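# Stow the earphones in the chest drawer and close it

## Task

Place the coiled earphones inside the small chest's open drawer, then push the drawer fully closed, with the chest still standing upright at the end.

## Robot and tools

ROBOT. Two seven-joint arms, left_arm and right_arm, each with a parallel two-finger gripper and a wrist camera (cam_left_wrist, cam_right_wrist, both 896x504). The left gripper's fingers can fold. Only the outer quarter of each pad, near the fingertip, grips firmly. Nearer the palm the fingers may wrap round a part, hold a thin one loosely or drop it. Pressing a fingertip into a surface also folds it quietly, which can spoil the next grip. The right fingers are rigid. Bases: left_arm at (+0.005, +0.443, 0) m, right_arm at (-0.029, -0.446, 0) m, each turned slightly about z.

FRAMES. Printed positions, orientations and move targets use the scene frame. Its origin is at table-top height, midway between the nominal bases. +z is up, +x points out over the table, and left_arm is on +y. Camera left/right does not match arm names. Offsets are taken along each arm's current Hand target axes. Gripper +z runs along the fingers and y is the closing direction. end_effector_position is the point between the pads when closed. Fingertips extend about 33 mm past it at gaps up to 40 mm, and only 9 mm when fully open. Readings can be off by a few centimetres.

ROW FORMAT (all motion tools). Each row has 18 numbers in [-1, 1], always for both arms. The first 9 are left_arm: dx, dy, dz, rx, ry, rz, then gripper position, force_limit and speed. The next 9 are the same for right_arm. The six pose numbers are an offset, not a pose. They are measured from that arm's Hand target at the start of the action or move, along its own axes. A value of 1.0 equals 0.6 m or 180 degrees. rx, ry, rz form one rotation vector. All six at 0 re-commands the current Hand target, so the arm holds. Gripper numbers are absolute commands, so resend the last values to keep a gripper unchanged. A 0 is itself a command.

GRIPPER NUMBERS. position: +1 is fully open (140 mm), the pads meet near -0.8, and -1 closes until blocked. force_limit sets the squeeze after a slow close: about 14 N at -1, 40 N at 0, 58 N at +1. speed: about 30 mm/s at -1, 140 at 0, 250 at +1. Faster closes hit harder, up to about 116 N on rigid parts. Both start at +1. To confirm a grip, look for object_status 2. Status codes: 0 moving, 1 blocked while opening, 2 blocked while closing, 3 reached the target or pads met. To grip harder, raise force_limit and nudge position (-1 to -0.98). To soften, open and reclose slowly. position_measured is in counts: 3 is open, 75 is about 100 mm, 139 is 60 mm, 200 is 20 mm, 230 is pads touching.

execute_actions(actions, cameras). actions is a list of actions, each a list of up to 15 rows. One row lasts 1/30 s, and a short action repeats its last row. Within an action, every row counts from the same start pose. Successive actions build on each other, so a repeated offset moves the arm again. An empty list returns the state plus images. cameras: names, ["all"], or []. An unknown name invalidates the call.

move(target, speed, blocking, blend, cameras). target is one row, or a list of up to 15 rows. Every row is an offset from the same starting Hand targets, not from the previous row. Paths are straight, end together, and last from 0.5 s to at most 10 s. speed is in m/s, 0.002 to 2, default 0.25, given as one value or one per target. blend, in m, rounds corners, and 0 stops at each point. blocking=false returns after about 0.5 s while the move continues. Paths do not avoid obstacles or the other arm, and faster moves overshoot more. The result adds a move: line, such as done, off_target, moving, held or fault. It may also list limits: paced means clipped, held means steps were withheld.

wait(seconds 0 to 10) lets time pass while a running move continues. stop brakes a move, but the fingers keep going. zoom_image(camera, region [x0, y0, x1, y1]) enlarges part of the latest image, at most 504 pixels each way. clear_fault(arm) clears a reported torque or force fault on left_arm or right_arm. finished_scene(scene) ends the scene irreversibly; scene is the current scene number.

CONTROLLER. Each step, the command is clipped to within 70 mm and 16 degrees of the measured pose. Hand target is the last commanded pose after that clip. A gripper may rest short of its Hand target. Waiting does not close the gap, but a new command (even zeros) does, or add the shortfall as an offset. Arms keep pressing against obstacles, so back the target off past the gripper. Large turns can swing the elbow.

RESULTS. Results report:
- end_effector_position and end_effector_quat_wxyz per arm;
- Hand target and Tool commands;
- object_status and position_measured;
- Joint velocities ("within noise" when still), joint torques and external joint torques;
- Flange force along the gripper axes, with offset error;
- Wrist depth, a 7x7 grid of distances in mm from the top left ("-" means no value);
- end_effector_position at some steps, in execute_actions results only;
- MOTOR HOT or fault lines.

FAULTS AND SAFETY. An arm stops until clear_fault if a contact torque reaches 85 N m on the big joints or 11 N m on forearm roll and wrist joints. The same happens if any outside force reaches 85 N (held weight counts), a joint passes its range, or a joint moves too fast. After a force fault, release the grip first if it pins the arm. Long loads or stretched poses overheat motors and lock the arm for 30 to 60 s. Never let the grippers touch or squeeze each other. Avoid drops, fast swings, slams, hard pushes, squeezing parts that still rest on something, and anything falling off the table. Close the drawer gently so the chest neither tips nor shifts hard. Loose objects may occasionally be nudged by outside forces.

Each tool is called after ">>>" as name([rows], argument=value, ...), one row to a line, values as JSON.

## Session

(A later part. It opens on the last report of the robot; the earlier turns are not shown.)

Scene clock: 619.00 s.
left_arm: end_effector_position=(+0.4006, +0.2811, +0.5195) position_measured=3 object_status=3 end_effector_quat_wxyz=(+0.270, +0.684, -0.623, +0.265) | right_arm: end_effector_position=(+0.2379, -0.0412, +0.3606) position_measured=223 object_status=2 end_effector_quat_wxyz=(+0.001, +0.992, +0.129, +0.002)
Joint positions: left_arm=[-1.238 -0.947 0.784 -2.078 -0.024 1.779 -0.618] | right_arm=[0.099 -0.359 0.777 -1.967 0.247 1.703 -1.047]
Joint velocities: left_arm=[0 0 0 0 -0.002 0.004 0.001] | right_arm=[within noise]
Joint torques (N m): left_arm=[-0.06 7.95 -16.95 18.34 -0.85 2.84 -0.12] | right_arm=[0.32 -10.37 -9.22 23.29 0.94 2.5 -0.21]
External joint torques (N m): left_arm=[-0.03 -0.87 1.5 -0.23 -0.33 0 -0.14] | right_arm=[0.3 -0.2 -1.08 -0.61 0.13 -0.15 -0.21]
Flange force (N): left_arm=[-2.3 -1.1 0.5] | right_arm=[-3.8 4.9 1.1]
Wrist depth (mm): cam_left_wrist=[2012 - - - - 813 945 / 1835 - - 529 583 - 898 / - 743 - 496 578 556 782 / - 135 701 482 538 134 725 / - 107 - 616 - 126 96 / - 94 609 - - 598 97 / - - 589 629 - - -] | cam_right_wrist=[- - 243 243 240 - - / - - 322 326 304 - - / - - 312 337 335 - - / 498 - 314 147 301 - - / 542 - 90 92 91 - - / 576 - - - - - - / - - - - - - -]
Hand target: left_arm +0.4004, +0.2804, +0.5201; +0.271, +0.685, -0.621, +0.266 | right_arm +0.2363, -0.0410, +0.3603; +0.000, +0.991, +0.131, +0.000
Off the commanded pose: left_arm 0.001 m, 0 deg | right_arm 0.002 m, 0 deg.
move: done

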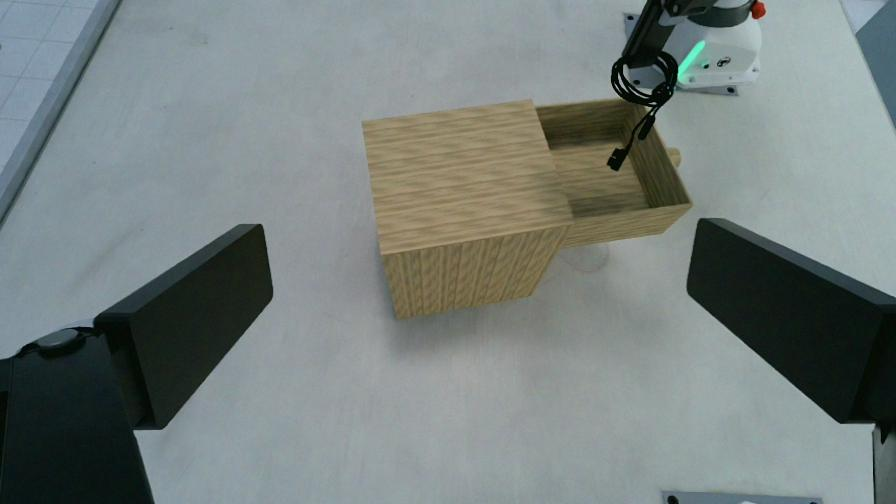

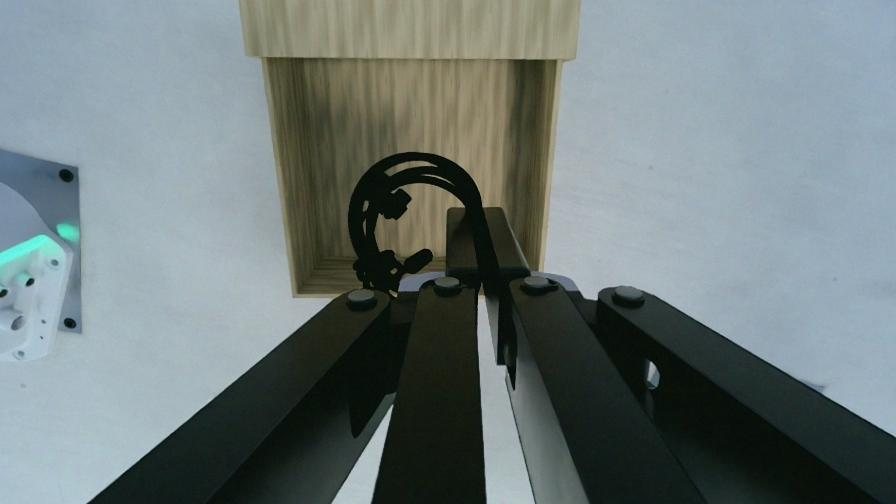

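>>> move(target=[0,0,0,0,0,0,1,1,1,0,-0.02,0.25,0,0,0,-1,-1,-1], speed=0.1, cameras=["all"])

>>> zoom_image(camera="cam_left_wrist", region=[448, 0, 896, 252])

Scene clock: 636.20 s.
left_arm: end_effector_position=(+0.4007, +0.2811, +0.5198) position_measured=3 object_status=3 end_effector_quat_wxyz=(+0.270, +0.684, -0.623, +0.266) | right_arm: end_effector_position=(+0.2318, -0.0294, +0.2106) position_measured=223 object_status=2 end_effector_quat_wxyz=(+0.000, +0.991, +0.133, -0.002)
Joint positions: left_arm=[-1.238 -0.947 0.784 -2.078 -0.025 1.78 -0.618] | right_arm=[0.068 -0.259 0.925 -2.263 0.24 2.09 -1.011]
Joint velocities: left_arm=[within noise] | right_arm=[-0.001 0 0.001 0 0 0.003 0.005]
Joint torques (N m): left_arm=[0.03 8.05 -16.99 18.44 -0.79 2.93 -0.05] | right_arm=[-0.33 -10.52 -6.4 23.46 0.5 2.74 0.11]
External joint torques (N m): left_arm=[0.03 -0.69 1.47 -0.21 -0.27 0.08 -0.07] | right_arm=[-0.34 0.55 -0.06 -0.18 -0.21 0.11 0.11]
Flange force (N): left_arm=[-2.2 -1.4 0.7] | right_arm=[2.8 -1.9 1.7]
Wrist depth (mm): cam_left_wrist=[1996 - 869 907 885 392 1631 / 2151 821 - 515 544 818 876 / - - - 497 563 572 752 / - 123 - 479 521 134 721 / - 107 - 660 618 126 96 / - 106 570 - 638 - 97 / - 616 572 612 - - -] | cam_right_wrist=[124 158 172 172 172 130 - / - 158 182 182 181 139 - / - 159 190 188 192 138 - / - 159 199 147 198 148 - / - 160 93 92 91 - - / - - - - - - - / - - - - - - -]
Hand target: left_arm +0.4004, +0.2804, +0.5201; +0.271, +0.685, -0.621, +0.266 | right_arm +0.2332, -0.0295, +0.2103; +0.000, +0.991, +0.131, +0.000
Off the commanded pose: left_arm 0.001 m, 0 deg | right_arm 0.001 m, 0 deg.
move: done

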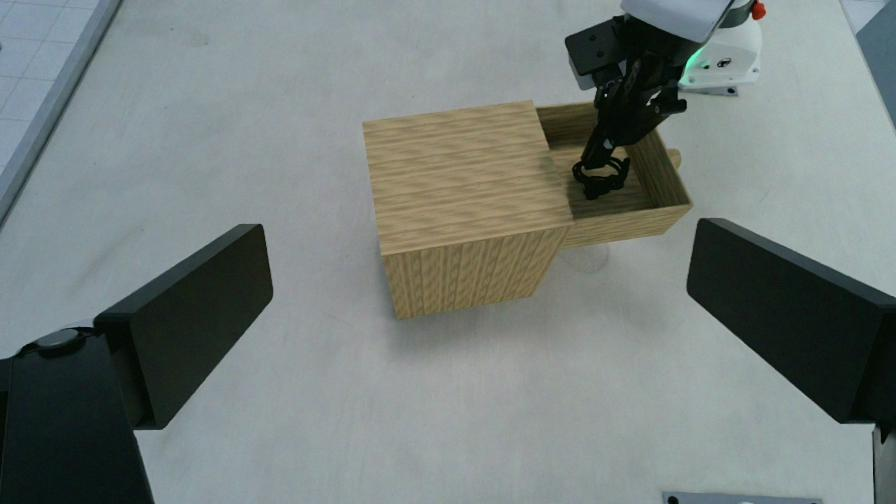

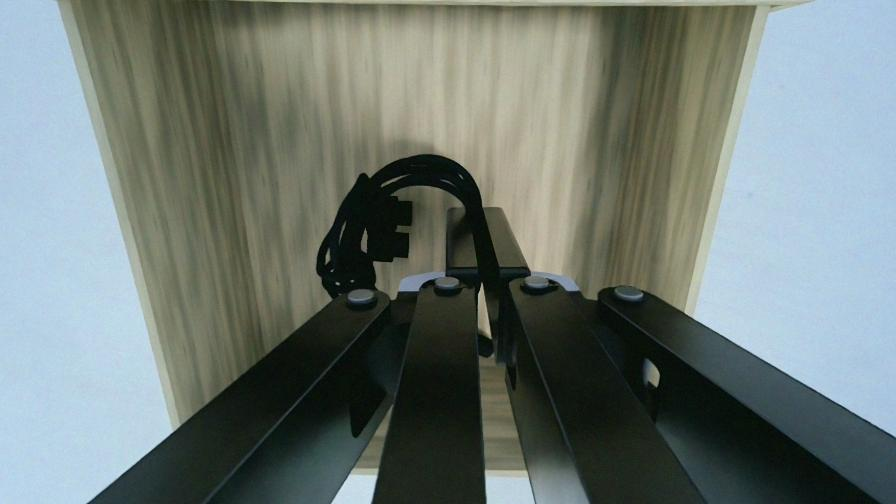

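Scaled by 1.125 from the camera's 896x504 image, which has a finer 1280x720 frame.

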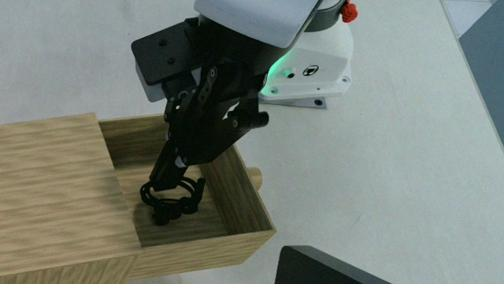

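>>> move([
  [0,0,0,0,0,0,1,1,1,0,0,0.014,0,0,0,-1,-1,-1],
  [0,0,0,0,0,0,1,1,1,0,0,0.014,0,0,0,-0.5,-1,-1],
], speed=0.05, cameras=["cam_right_wrist"])

>>> zoom_image(camera="cam_right_wrist", region=[260, 60, 680, 400])

Scene clock: 648.70 s.
left_arm: end_effector_position=(+0.4007, +0.2811, +0.5198) position_measured=3 object_status=3 end_effector_quat_wxyz=(+0.270, +0.684, -0.623, +0.266) | right_arm: end_effector_position=(+0.2323, -0.0292, +0.2023) position_measured=192 object_status=0 end_effector_quat_wxyz=(+0.000, +0.991, +0.133, -0.001)
Joint positions: left_arm=[-1.238 -0.947 0.784 -2.078 -0.025 1.78 -0.618] | right_arm=[0.054 -0.248 0.944 -2.275 0.236 2.114 -1.006]
Joint torques (N m): left_arm=[0.06 8.02 -17.02 18.39 -0.81 2.94 -0.06] | right_arm=[-0.94 -10.61 -5.8 23.03 0.61 2.73 0.11]
External joint torques (N m): left_arm=[-0.05 -0.6 1.28 -0.3 -0.29 0.09 -0.08] | right_arm=[-1.02 0.39 0.31 -0.61 -0.09 0.08 0.11]
Flange force (N): left_arm=[-1.9 -1.1 0.9] | right_arm=[2.7 -1.7 2.8]
Wrist depth (mm): cam_left_wrist=[2151 - - - - 396 1996 / 1795 - - 824 537 858 894 / - - - 500 574 545 - / - 124 - 484 522 134 114 / - 107 667 652 - 125 96 / - 95 622 615 - - 97 / - - - - 552 622 -] | cam_right_wrist=[124 158 165 165 165 130 - / 118 158 174 171 173 129 - / 118 159 183 179 181 138 - / - 159 195 188 178 149 - / - 149 87 202 98 95 - / - - - 198 - - - / - - - 168 - - -]
Hand target: left_arm +0.4004, +0.2804, +0.5201; +0.271, +0.685, -0.621, +0.266 | right_arm +0.2332, -0.0295, +0.2019; +0.000, +0.991, +0.131, +0.000
Off the commanded pose: left_arm 0.001 m, 0 deg | right_arm 0.001 m, 0 deg.
move: done
Images, in order (width x height): cam_right_wrist 896x504.

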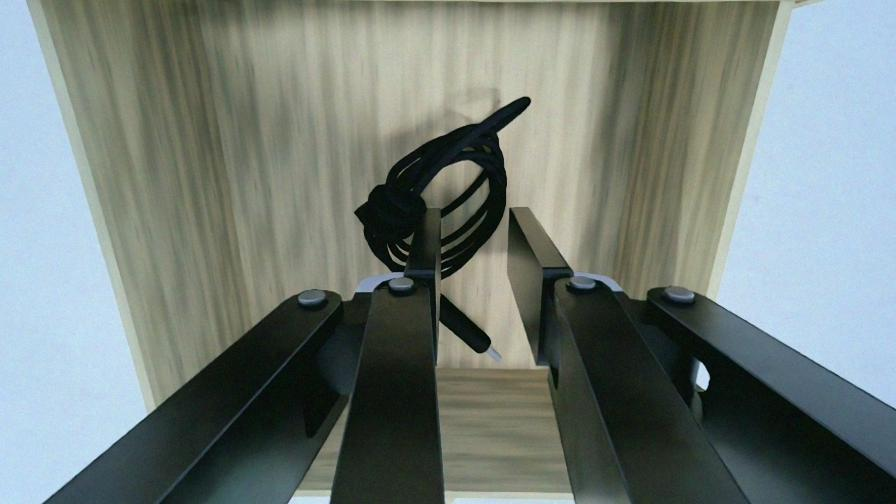

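Scaled by 1.200 from the camera's 896x504 image, which has a finer 1280x720 frame.

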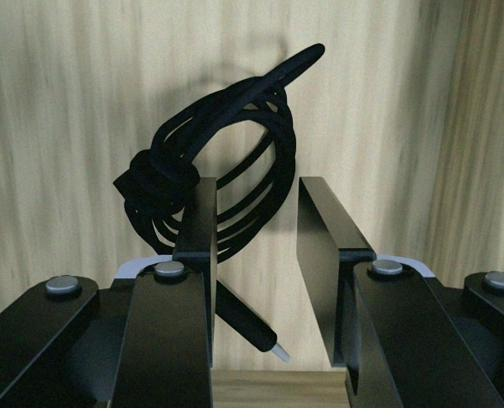

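>>> move(target=[0,0,0,0,0,0,1,1,1,0,0,-0.1,0,0,0,-0.5,-1,-1], speed=0.06, cameras=["all"])

>>> zoom_image(camera="cam_left_wrist", region=[500, 50, 750, 260])

Scene clock: 657.33 s.
left_arm: end_effector_position=(+0.4007, +0.2811, +0.5198) position_measured=3 object_status=3 end_effector_quat_wxyz=(+0.270, +0.684, -0.623, +0.266) | right_arm: end_effector_position=(+0.2344, -0.0298, +0.2613) position_measured=192 object_status=3 end_effector_quat_wxyz=(+0.001, +0.992, +0.128, +0.002)
Joint positions: left_arm=[-1.238 -0.947 0.784 -2.078 -0.025 1.78 -0.618] | right_arm=[0.086 -0.313 0.872 -2.173 0.254 1.958 -1.02]
Joint velocities: left_arm=[within noise] | right_arm=[0.002 -0.001 -0.002 0 0 -0.004 0.001]
Joint torques (N m): left_arm=[0.04 8.05 -16.99 18.36 -0.79 2.94 -0.07] | right_arm=[0.42 -10.22 -8.62 24.22 0.65 2.34 -0.22]
External joint torques (N m): left_arm=[-0.01 -0.68 1.48 -0.28 -0.27 0.11 -0.09] | right_arm=[0.51 0.31 -1 0.15 -0.1 -0.31 -0.22]
Flange force (N): left_arm=[-2.2 -1.3 0.9] | right_arm=[-0.5 2.1 -1.8]
Wrist depth (mm): cam_left_wrist=[2029 863 - 928 914 412 975 / 1721 - 808 532 565 829 855 / 743 - - 503 582 572 821 / 705 131 - 483 550 134 - / - 115 645 657 - 126 96 / - 100 630 613 - - 97 / - - 580 591 570 - -] | cam_right_wrist=[- 152 151 152 152 162 - / - 187 228 229 226 - - / - 186 244 238 238 - - / - 198 253 252 196 - 425 / - - 87 235 98 - - / - - - 223 - - - / - - - - - - -]
Hand target: left_arm +0.4004, +0.2804, +0.5201; +0.271, +0.685, -0.621, +0.266 | right_arm +0.2332, -0.0295, +0.2619; +0.000, +0.991, +0.131, +0.000
Off the commanded pose: left_arm 0.001 m, 0 deg | right_arm 0.001 m, 0 deg.
move: done

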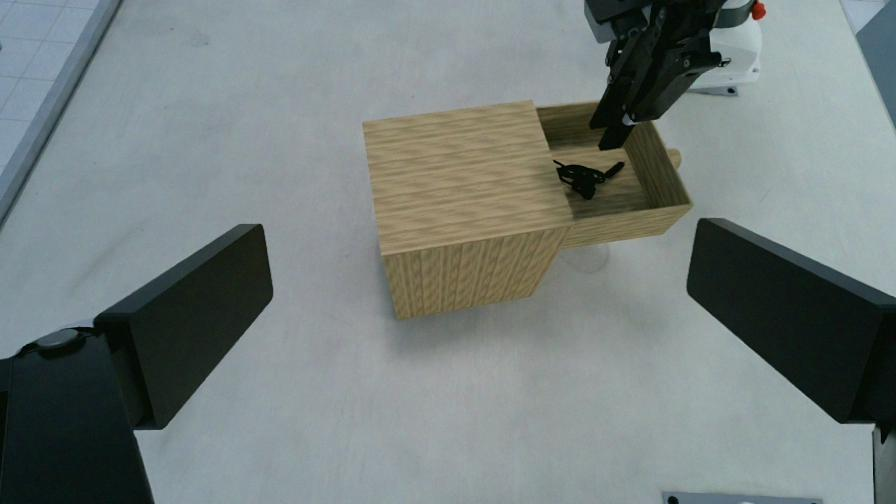

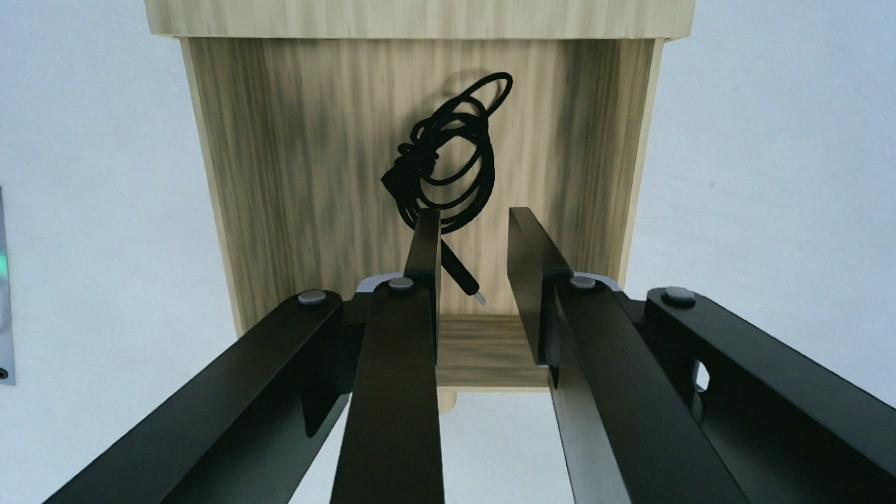

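Scaled by 2.016 from the camera's 896x504 image, which has a finer 1280x720 frame.

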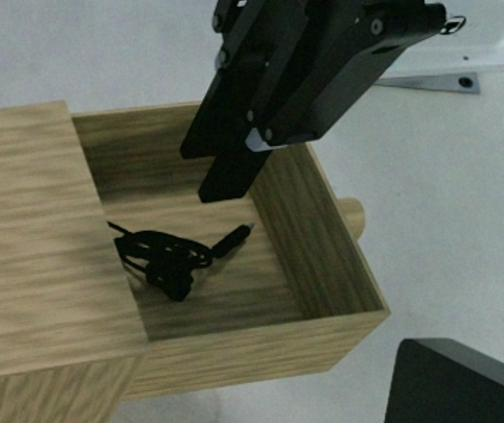

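>>> move([
  [0,0,0,0,0,0,1,1,1,0,0,-0.0635,0,0,0,-1,-1,0],
  [0,0,0,0,0,0,1,1,1,-0.275,-0.0167,-0.0635,0,0,0,-1,-1,0],
  [0,0,0,0,0,0,1,1,1,-0.275,-0.0167,0.1065,0,0,0,-1,-1,0],
], speed=[0.15,0.2,0.15], blend=0.02, cameras=["all"])

>>> zoom_image(camera="cam_left_wrist", region=[500, 50, 750, 260])

Scene clock: 689.97 s.
left_arm: end_effector_position=(+0.4007, +0.2811, +0.5198) position_measured=3 object_status=3 end_effector_quat_wxyz=(+0.270, +0.684, -0.623, +0.266) | right_arm: end_effector_position=(+0.0713, -0.0633, +0.1985) position_measured=233 object_status=3 end_effector_quat_wxyz=(+0.002, +0.992, +0.130, +0.001)
Joint positions: left_arm=[-1.238 -0.947 0.784 -2.078 -0.025 1.78 -0.618] | right_arm=[0.369 -0.707 0.895 -2.541 0.581 1.979 -0.988]
Joint velocities: left_arm=[within noise] | right_arm=[0 0.002 0 0.001 -0.001 0.005 0]
Joint torques (N m): left_arm=[-0.02 8.07 -16.96 18.36 -0.81 2.93 -0.03] | right_arm=[-0.09 0.42 -14.33 20.4 0.64 2.7 -0.16]
External joint torques (N m): left_arm=[-0.06 -0.63 1.54 -0.4 -0.29 0.07 -0.06] | right_arm=[-0.11 0.94 -0.49 -0.75 -0.1 0.06 -0.16]
Flange force (N): left_arm=[-2.4 -1.4 1.1] | right_arm=[1.7 0.9 1.5]
Wrist depth (mm): cam_left_wrist=[1965 873 891 - - 805 420 / 829 810 - 538 583 552 485 / 758 - - 499 576 580 - / 671 131 - 483 520 134 - / - 107 674 618 - 126 96 / - 93 603 - - - 97 / - - - - - - -] | cam_right_wrist=[- - - 120 - - - / - - - - 332 - - / - - - 335 338 - - / - 360 - 120 - - - / 385 - 87 95 92 - 374 / - - - - - - 351 / - - - - - - -]
Hand target: left_arm +0.4004, +0.2804, +0.5201; +0.271, +0.685, -0.621, +0.266 | right_arm +0.0713, -0.0626, +0.1979; +0.000, +0.991, +0.131, +0.000
Off the commanded pose: left_arm 0.001 m, 0 deg | right_arm 0.001 m, 0 deg.
move: done; blend cut to 0.0191 m at target 1

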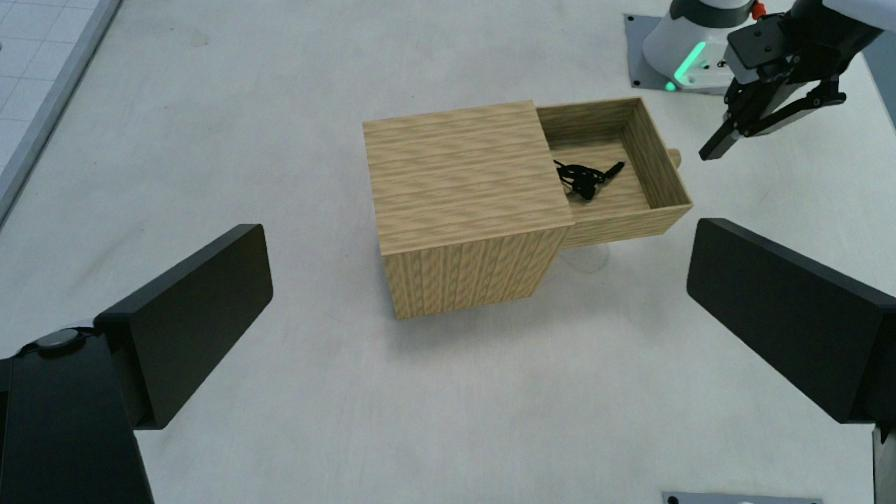

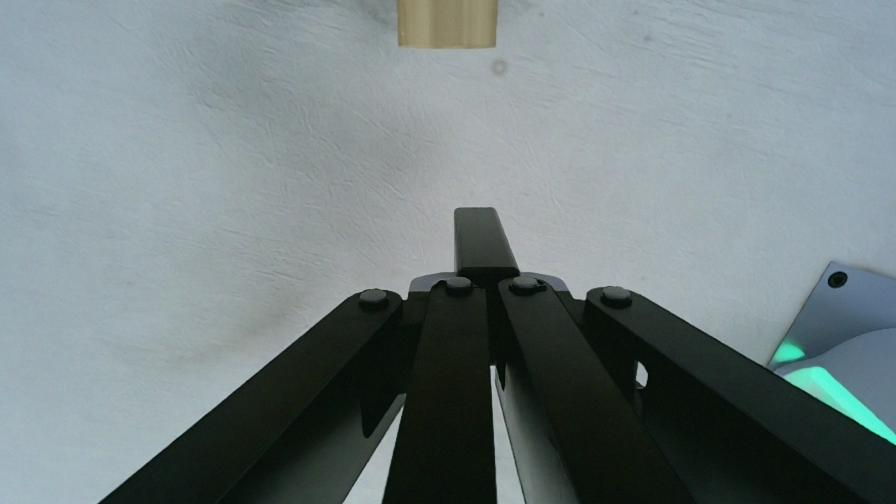

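Scaled by 2.016 from the camera's 896x504 image, which has a finer 1280x720 frame.

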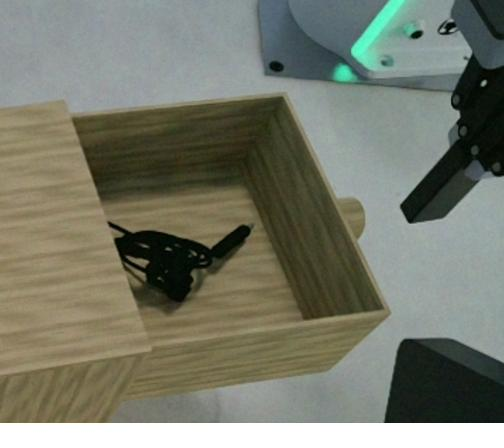

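>>> move([
  [0,0,0,0,0,0,1,1,1,0.07,-0.0183,0,0,0,0,-1,-1,0],
  [0,0,0,0,0,0,1,1,1,0.32,-0.0183,0,0,0,0,-1,-1,0],
], speed=[0.1,0.05], blend=0.005, cameras=["all"])

>>> zoom_image(camera="cam_left_wrist", region=[350, 50, 700, 330])

Scene clock: 712.47 s.
left_arm: end_effector_position=(+0.4007, +0.2811, +0.5198) position_measured=3 object_status=3 end_effector_quat_wxyz=(+0.270, +0.684, -0.623, +0.266) | right_arm: end_effector_position=(+0.2518, -0.0029, +0.1971) position_measured=233 object_status=3 end_effector_quat_wxyz=(+0.001, +0.991, +0.133, -0.002)
Joint positions: left_arm=[-1.238 -0.947 0.784 -2.078 -0.025 1.78 -0.618] | right_arm=[-0.219 -0.122 1.227 -2.174 0.138 2.125 -0.935]
Joint velocities: left_arm=[within noise] | right_arm=[-0.001 -0.001 0.002 0.001 0 0.001 0.005]
Joint torques (N m): left_arm=[0 8.15 -16.89 18.44 -0.8 2.95 -0.01] | right_arm=[-0.79 -5.66 -3.74 24.14 0.24 2.71 0.12]
External joint torques (N m): left_arm=[-0.07 -0.55 1.47 -0.26 -0.28 0.1 -0.04] | right_arm=[-0.85 0.98 -0.16 0.29 -0.44 0.07 0.12]
Flange force (N): left_arm=[-1.9 -1.8 0.8] | right_arm=[0.0 0.0 0.0]
Wrist depth (mm): cam_left_wrist=[2151 869 - 891 904 305 942 / 1757 - - 532 528 417 - / - - - 501 502 - - / - 124 - 481 703 134 717 / - 107 - 648 667 126 96 / - 94 - 629 - - 97 / - - - - 598 - -] | cam_right_wrist=[91 90 90 90 90 90 90 / 95 94 94 94 94 95 95 / - - - 119 104 - - / 355 - - 120 - - - / - - 87 95 91 - - / - - - - - - - / - - - - - - -]
Hand target: left_arm +0.4004, +0.2804, +0.5201; +0.271, +0.685, -0.621, +0.266 | right_arm +0.2539, -0.0022, +0.1980; +0.000, +0.991, +0.131, +0.000
Off the commanded pose: left_arm 0.001 m, 0 deg | right_arm 0.002 m, 0 deg.
move: done

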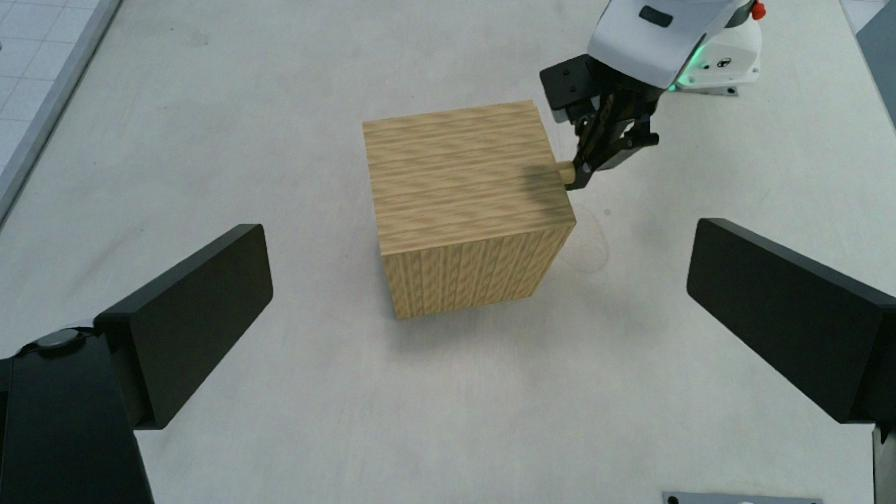

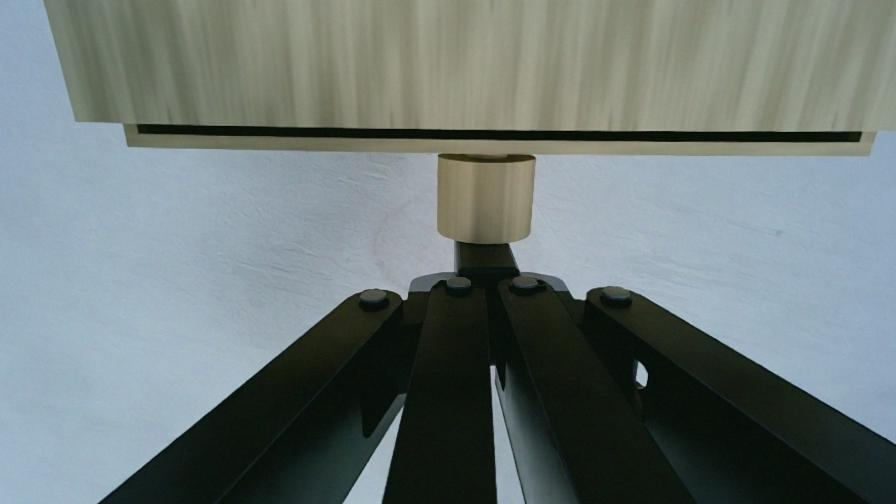

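Scaled by 1.440 from the camera's 896x504 image, which has a finer 1280x720 frame.

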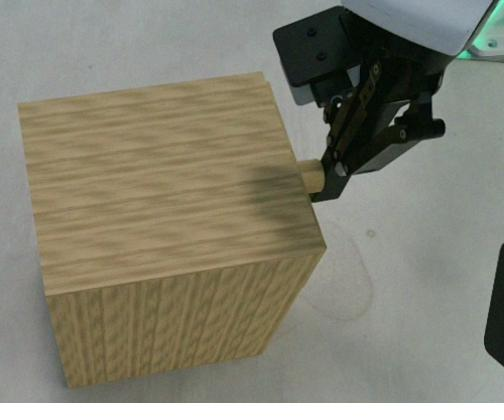

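>>> move(target=[0,0,0,0,0,0,1,1,1,0.015,0,0,0,0,0,-1,-1,0], speed=0.03, cameras=["all"])

>>> zoom_image(camera="cam_right_wrist", region=[200, 60, 700, 300])

Scene clock: 724.10 s.
left_arm: end_effector_position=(+0.4007, +0.2811, +0.5198) position_measured=3 object_status=3 end_effector_quat_wxyz=(+0.270, +0.684, -0.623, +0.266) | right_arm: end_effector_position=(+0.2582, -0.0003, +0.1965) position_measured=233 object_status=3 end_effector_quat_wxyz=(+0.001, +0.991, +0.134, -0.003)
Joint positions: left_arm=[-1.238 -0.947 0.784 -2.078 -0.025 1.78 -0.618] | right_arm=[-0.249 -0.069 1.259 -2.153 0.081 2.124 -0.902]
Joint velocities: left_arm=[within noise] | right_arm=[0 0.001 0 0.001 0 0.001 0.008]
Joint torques (N m): left_arm=[0.03 8.15 -16.97 18.42 -0.81 2.92 -0.1] | right_arm=[-1.88 -6.09 -3.19 24.79 -0.15 3.49 0.16]
External joint torques (N m): left_arm=[0.05 -0.65 1.43 -0.14 -0.29 0.09 -0.12] | right_arm=[-1.78 0.94 -1.02 0.95 -0.83 0.88 0.16]
Flange force (N): left_arm=[-1.9 -1.4 0.5] | right_arm=[0.0 0.0 0.0]
Wrist depth (mm): cam_left_wrist=[2012 952 756 843 309 321 1757 / 1981 - 800 536 454 876 - / - 743 - 499 500 - - / - 130 - 481 539 134 113 / - 114 - 612 673 134 96 / - 100 613 - - - 97 / - - - - - - -] | cam_right_wrist=[89 89 89 89 89 89 90 / 93 94 93 93 94 94 94 / - - - 118 125 98 98 / - - 350 120 - - - / - - 87 93 91 - 373 / - - - - - - - / - - - - - - -]
Hand target: left_arm +0.4004, +0.2804, +0.5201; +0.271, +0.685, -0.621, +0.266 | right_arm +0.2626, +0.0001, +0.1980; +0.000, +0.991, +0.131, +0.000
Off the commanded pose: left_arm 0.001 m, 0 deg | right_arm 0.005 m, 1 deg.
move: off_target (right_arm)

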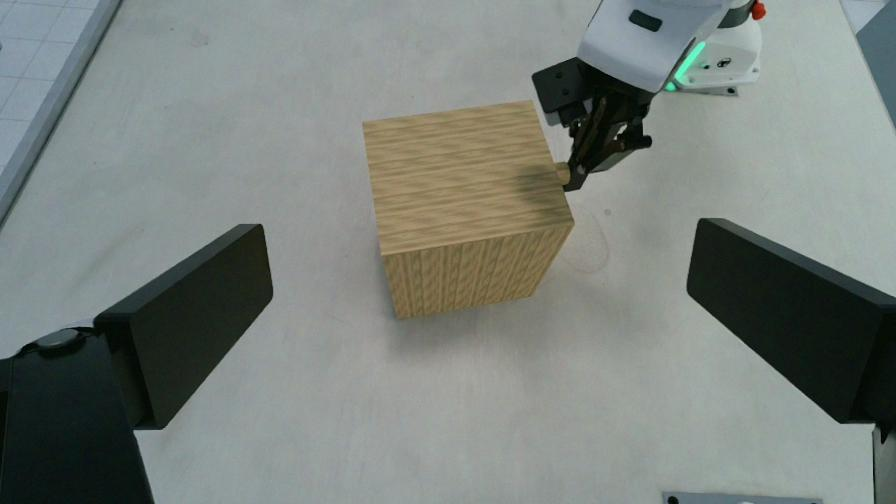

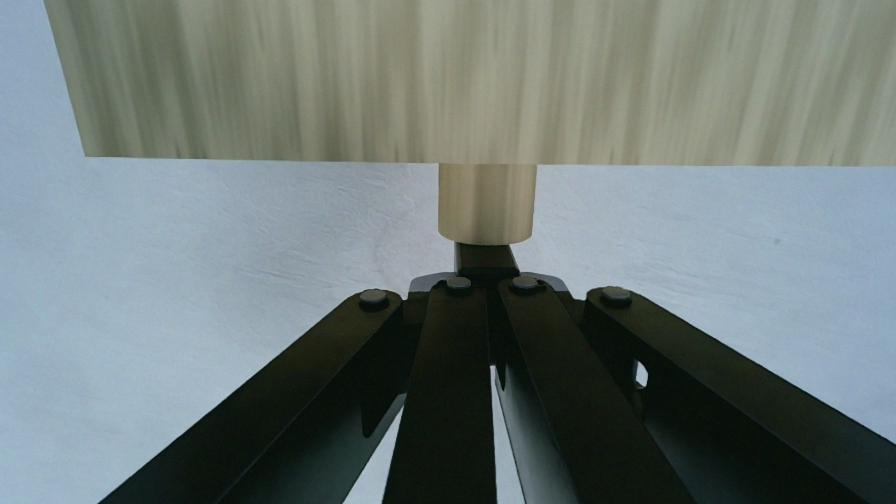

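Scaled by 1.008 from the camera's 896x504 image, which has a finer 1280x720 frame.

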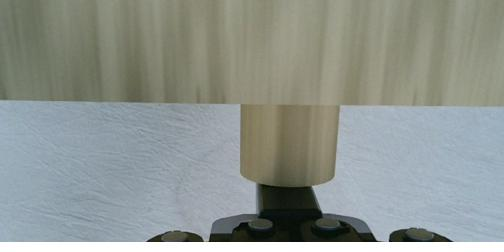

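>>> move(target=[0,0,0,0,0,0,1,1,1,-0.12,0,0,0,0,0,-1,-1,0], speed=0.1, cameras=["all"])

>>> zoom_image(camera="cam_left_wrist", region=[480, 70, 660, 320])

>>> zoom_image(camera="cam_right_wrist", region=[0, 0, 504, 200])

Scene clock: 736.20 s.
left_arm: end_effector_position=(+0.4007, +0.2811, +0.5198) position_measured=3 object_status=3 end_effector_quat_wxyz=(+0.270, +0.684, -0.623, +0.266) | right_arm: end_effector_position=(+0.1945, -0.0182, +0.1988) position_measured=233 object_status=3 end_effector_quat_wxyz=(+0.001, +0.992, +0.128, +0.003)
Joint positions: left_arm=[-1.238 -0.947 0.784 -2.078 -0.025 1.78 -0.618] | right_arm=[0.006 -0.355 1.056 -2.307 0.352 2.101 -1.006]
Joint velocities: left_arm=[within noise] | right_arm=[0 0.001 -0.001 -0.001 0.002 -0.002 -0.006]
Joint torques (N m): left_arm=[0.04 8.08 -17.02 18.33 -0.81 2.91 -0.12] | right_arm=[0.42 -4.57 -10.11 22.23 0.76 2.48 -0.21]
External joint torques (N m): left_arm=[-0.1 -0.55 1.34 -0.43 -0.29 0.05 -0.15] | right_arm=[0.51 0.79 -0.78 -0.77 0.06 -0.19 -0.21]
Flange force (N): left_arm=[-2.0 -1.0 1.2] | right_arm=[-2.1 3.8 -0.1]
Wrist depth (mm): cam_left_wrist=[1965 835 - - 945 314 952 / 1821 810 - 529 539 430 911 / 765 782 - 495 506 - - / 721 131 665 483 574 134 113 / - 107 674 642 669 126 96 / - 95 - 607 632 - 97 / - - 555 586 590 - -] | cam_right_wrist=[- - - 184 - - - / - - - 337 - - - / - - - - - - - / 357 - - 116 - - - / - - 87 95 91 - - / - - - - - - - / - - - - - - -]
Hand target: left_arm +0.4004, +0.2804, +0.5201; +0.271, +0.685, -0.621, +0.266 | right_arm +0.1930, -0.0186, +0.1980; +0.000, +0.991, +0.131, +0.000
Off the commanded pose: left_arm 0.001 m, 0 deg | right_arm 0.002 m, 0 deg.
move: done

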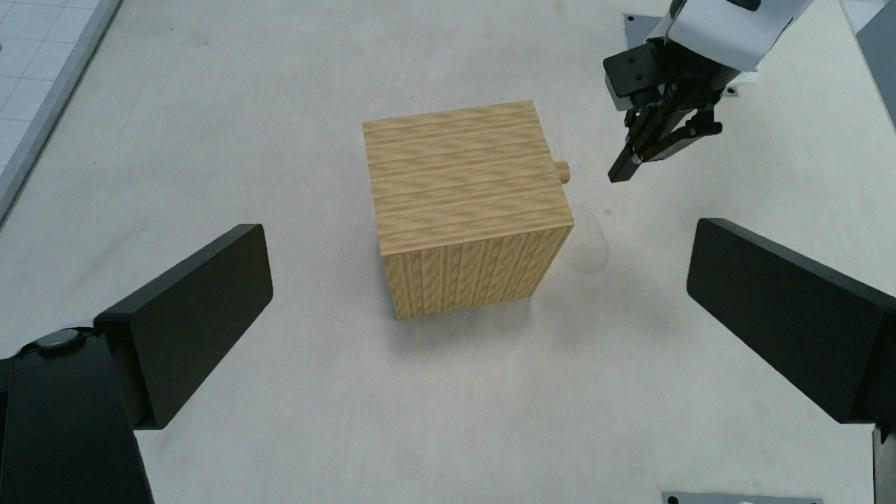

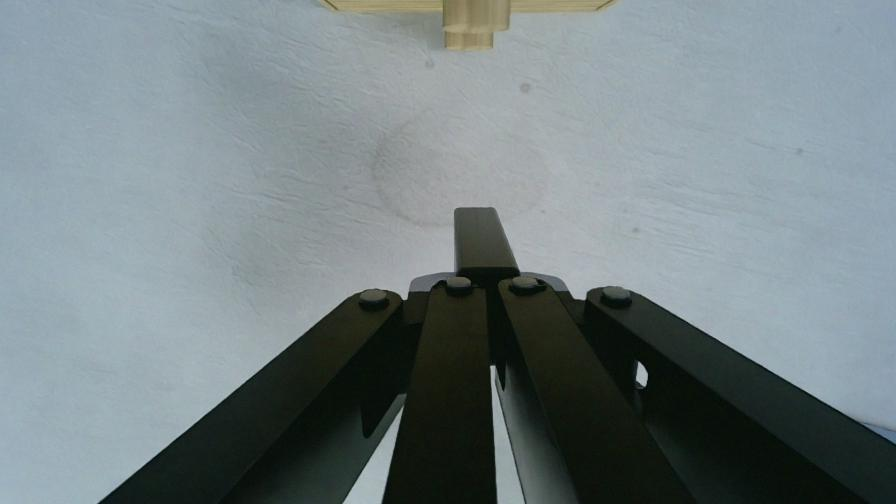

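Scaled by 2.016 from the camera's 896x504 image, which has a finer 1280x720 frame.

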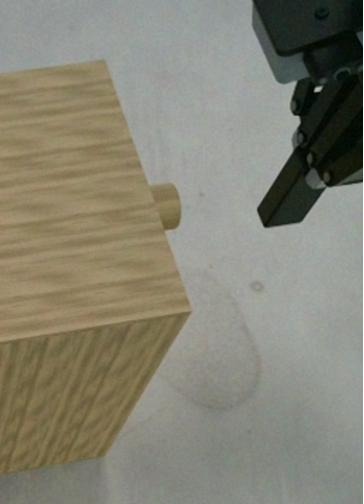

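Scaled by 1.000.

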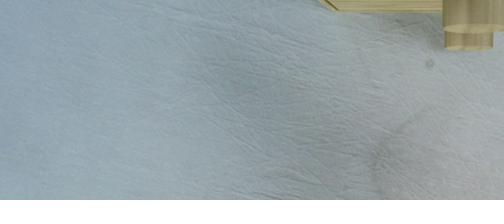

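>>> move(target=[0,0,0,0,0,0,1,1,1,-0.25,0,-0.1,0,0.3,0,-1,-1,0], speed=0.3, cameras=["cam_right_wrist"])

>>> zoom_image(camera="cam_right_wrist", region=[250, 0, 650, 225])

Scene clock: 748.10 s.
left_arm: end_effector_position=(+0.4007, +0.2811, +0.5198) position_measured=3 object_status=3 end_effector_quat_wxyz=(+0.270, +0.684, -0.623, +0.266) | right_arm: end_effector_position=(+0.0487, -0.0575, +0.2587) position_measured=233 object_status=3 end_effector_quat_wxyz=(-0.058, +0.882, +0.120, +0.452)
Joint positions: left_arm=[-1.238 -0.947 0.784 -2.078 -0.025 1.78 -0.618] | right_arm=[0.684 -1.534 1.332 -2.732 0.586 2.134 -0.583]
Joint velocities: left_arm=[within noise] | right_arm=[0 -0.002 0 0 0 0 0.007]
Joint torques (N m): left_arm=[0.05 8.08 -17 18.44 -0.82 2.93 -0.04] | right_arm=[-0.57 12.93 -22.73 5.32 0.22 2.34 0.15]
External joint torques (N m): left_arm=[0.04 -0.69 1.42 -0.16 -0.29 0.09 -0.06] | right_arm=[-0.43 -0.84 -0.23 -0.03 0.17 -0.33 0.12]
Flange force (N): left_arm=[-2.0 -1.4 0.6] | right_arm=[0.4 0.0 -1.4]
Wrist depth (mm): cam_left_wrist=[2062 879 861 - - 824 488 / 2080 821 824 522 805 805 491 / - - 770 495 516 770 765 / - 124 - 479 506 134 114 / - 107 - 629 - 126 96 / - 94 - - - - 97 / - - - 593 - - -] | cam_right_wrist=[- - - 343 353 - 750 / - - - 402 396 - - / - - - 461 489 - - / - - - 120 449 - - / - - 87 93 92 - - / - - - - - - - / - - - - - - -]
Hand target: left_arm +0.4004, +0.2804, +0.5201; +0.271, +0.685, -0.621, +0.266 | right_arm +0.0481, -0.0574, +0.2579; -0.059, +0.883, +0.117, +0.450
Off the commanded pose: left_arm 0.001 m, 0 deg | right_arm 0.001 m, 1 deg.
move: done
Images, in order (width x height): cam_right_wrist 896x504.

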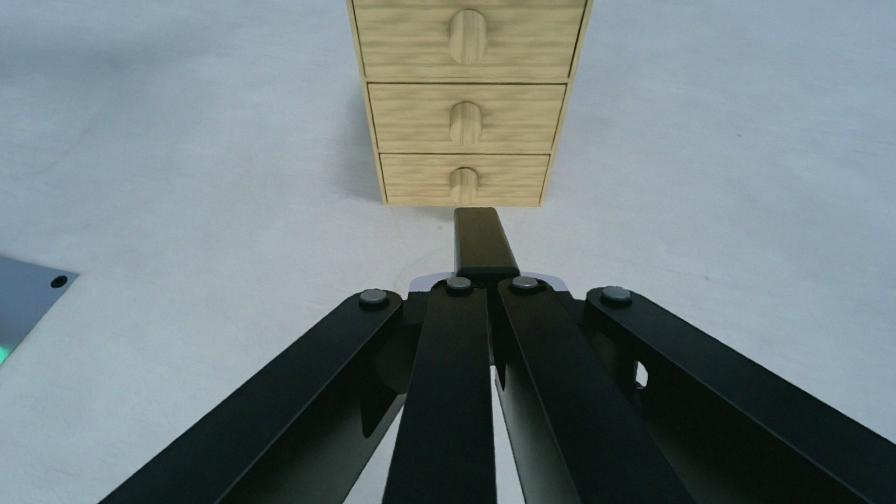

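Scaled by 1.260 from the camera's 896x504 image, which has a finer 1280x720 frame.

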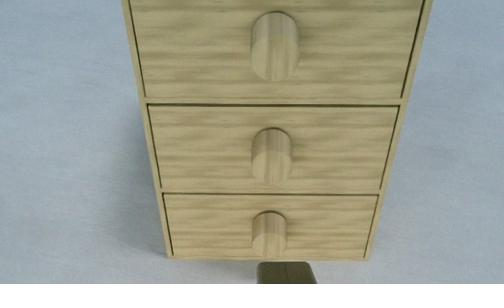

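>>> finished_scene(scene=1)

The scene is finished: the task was done.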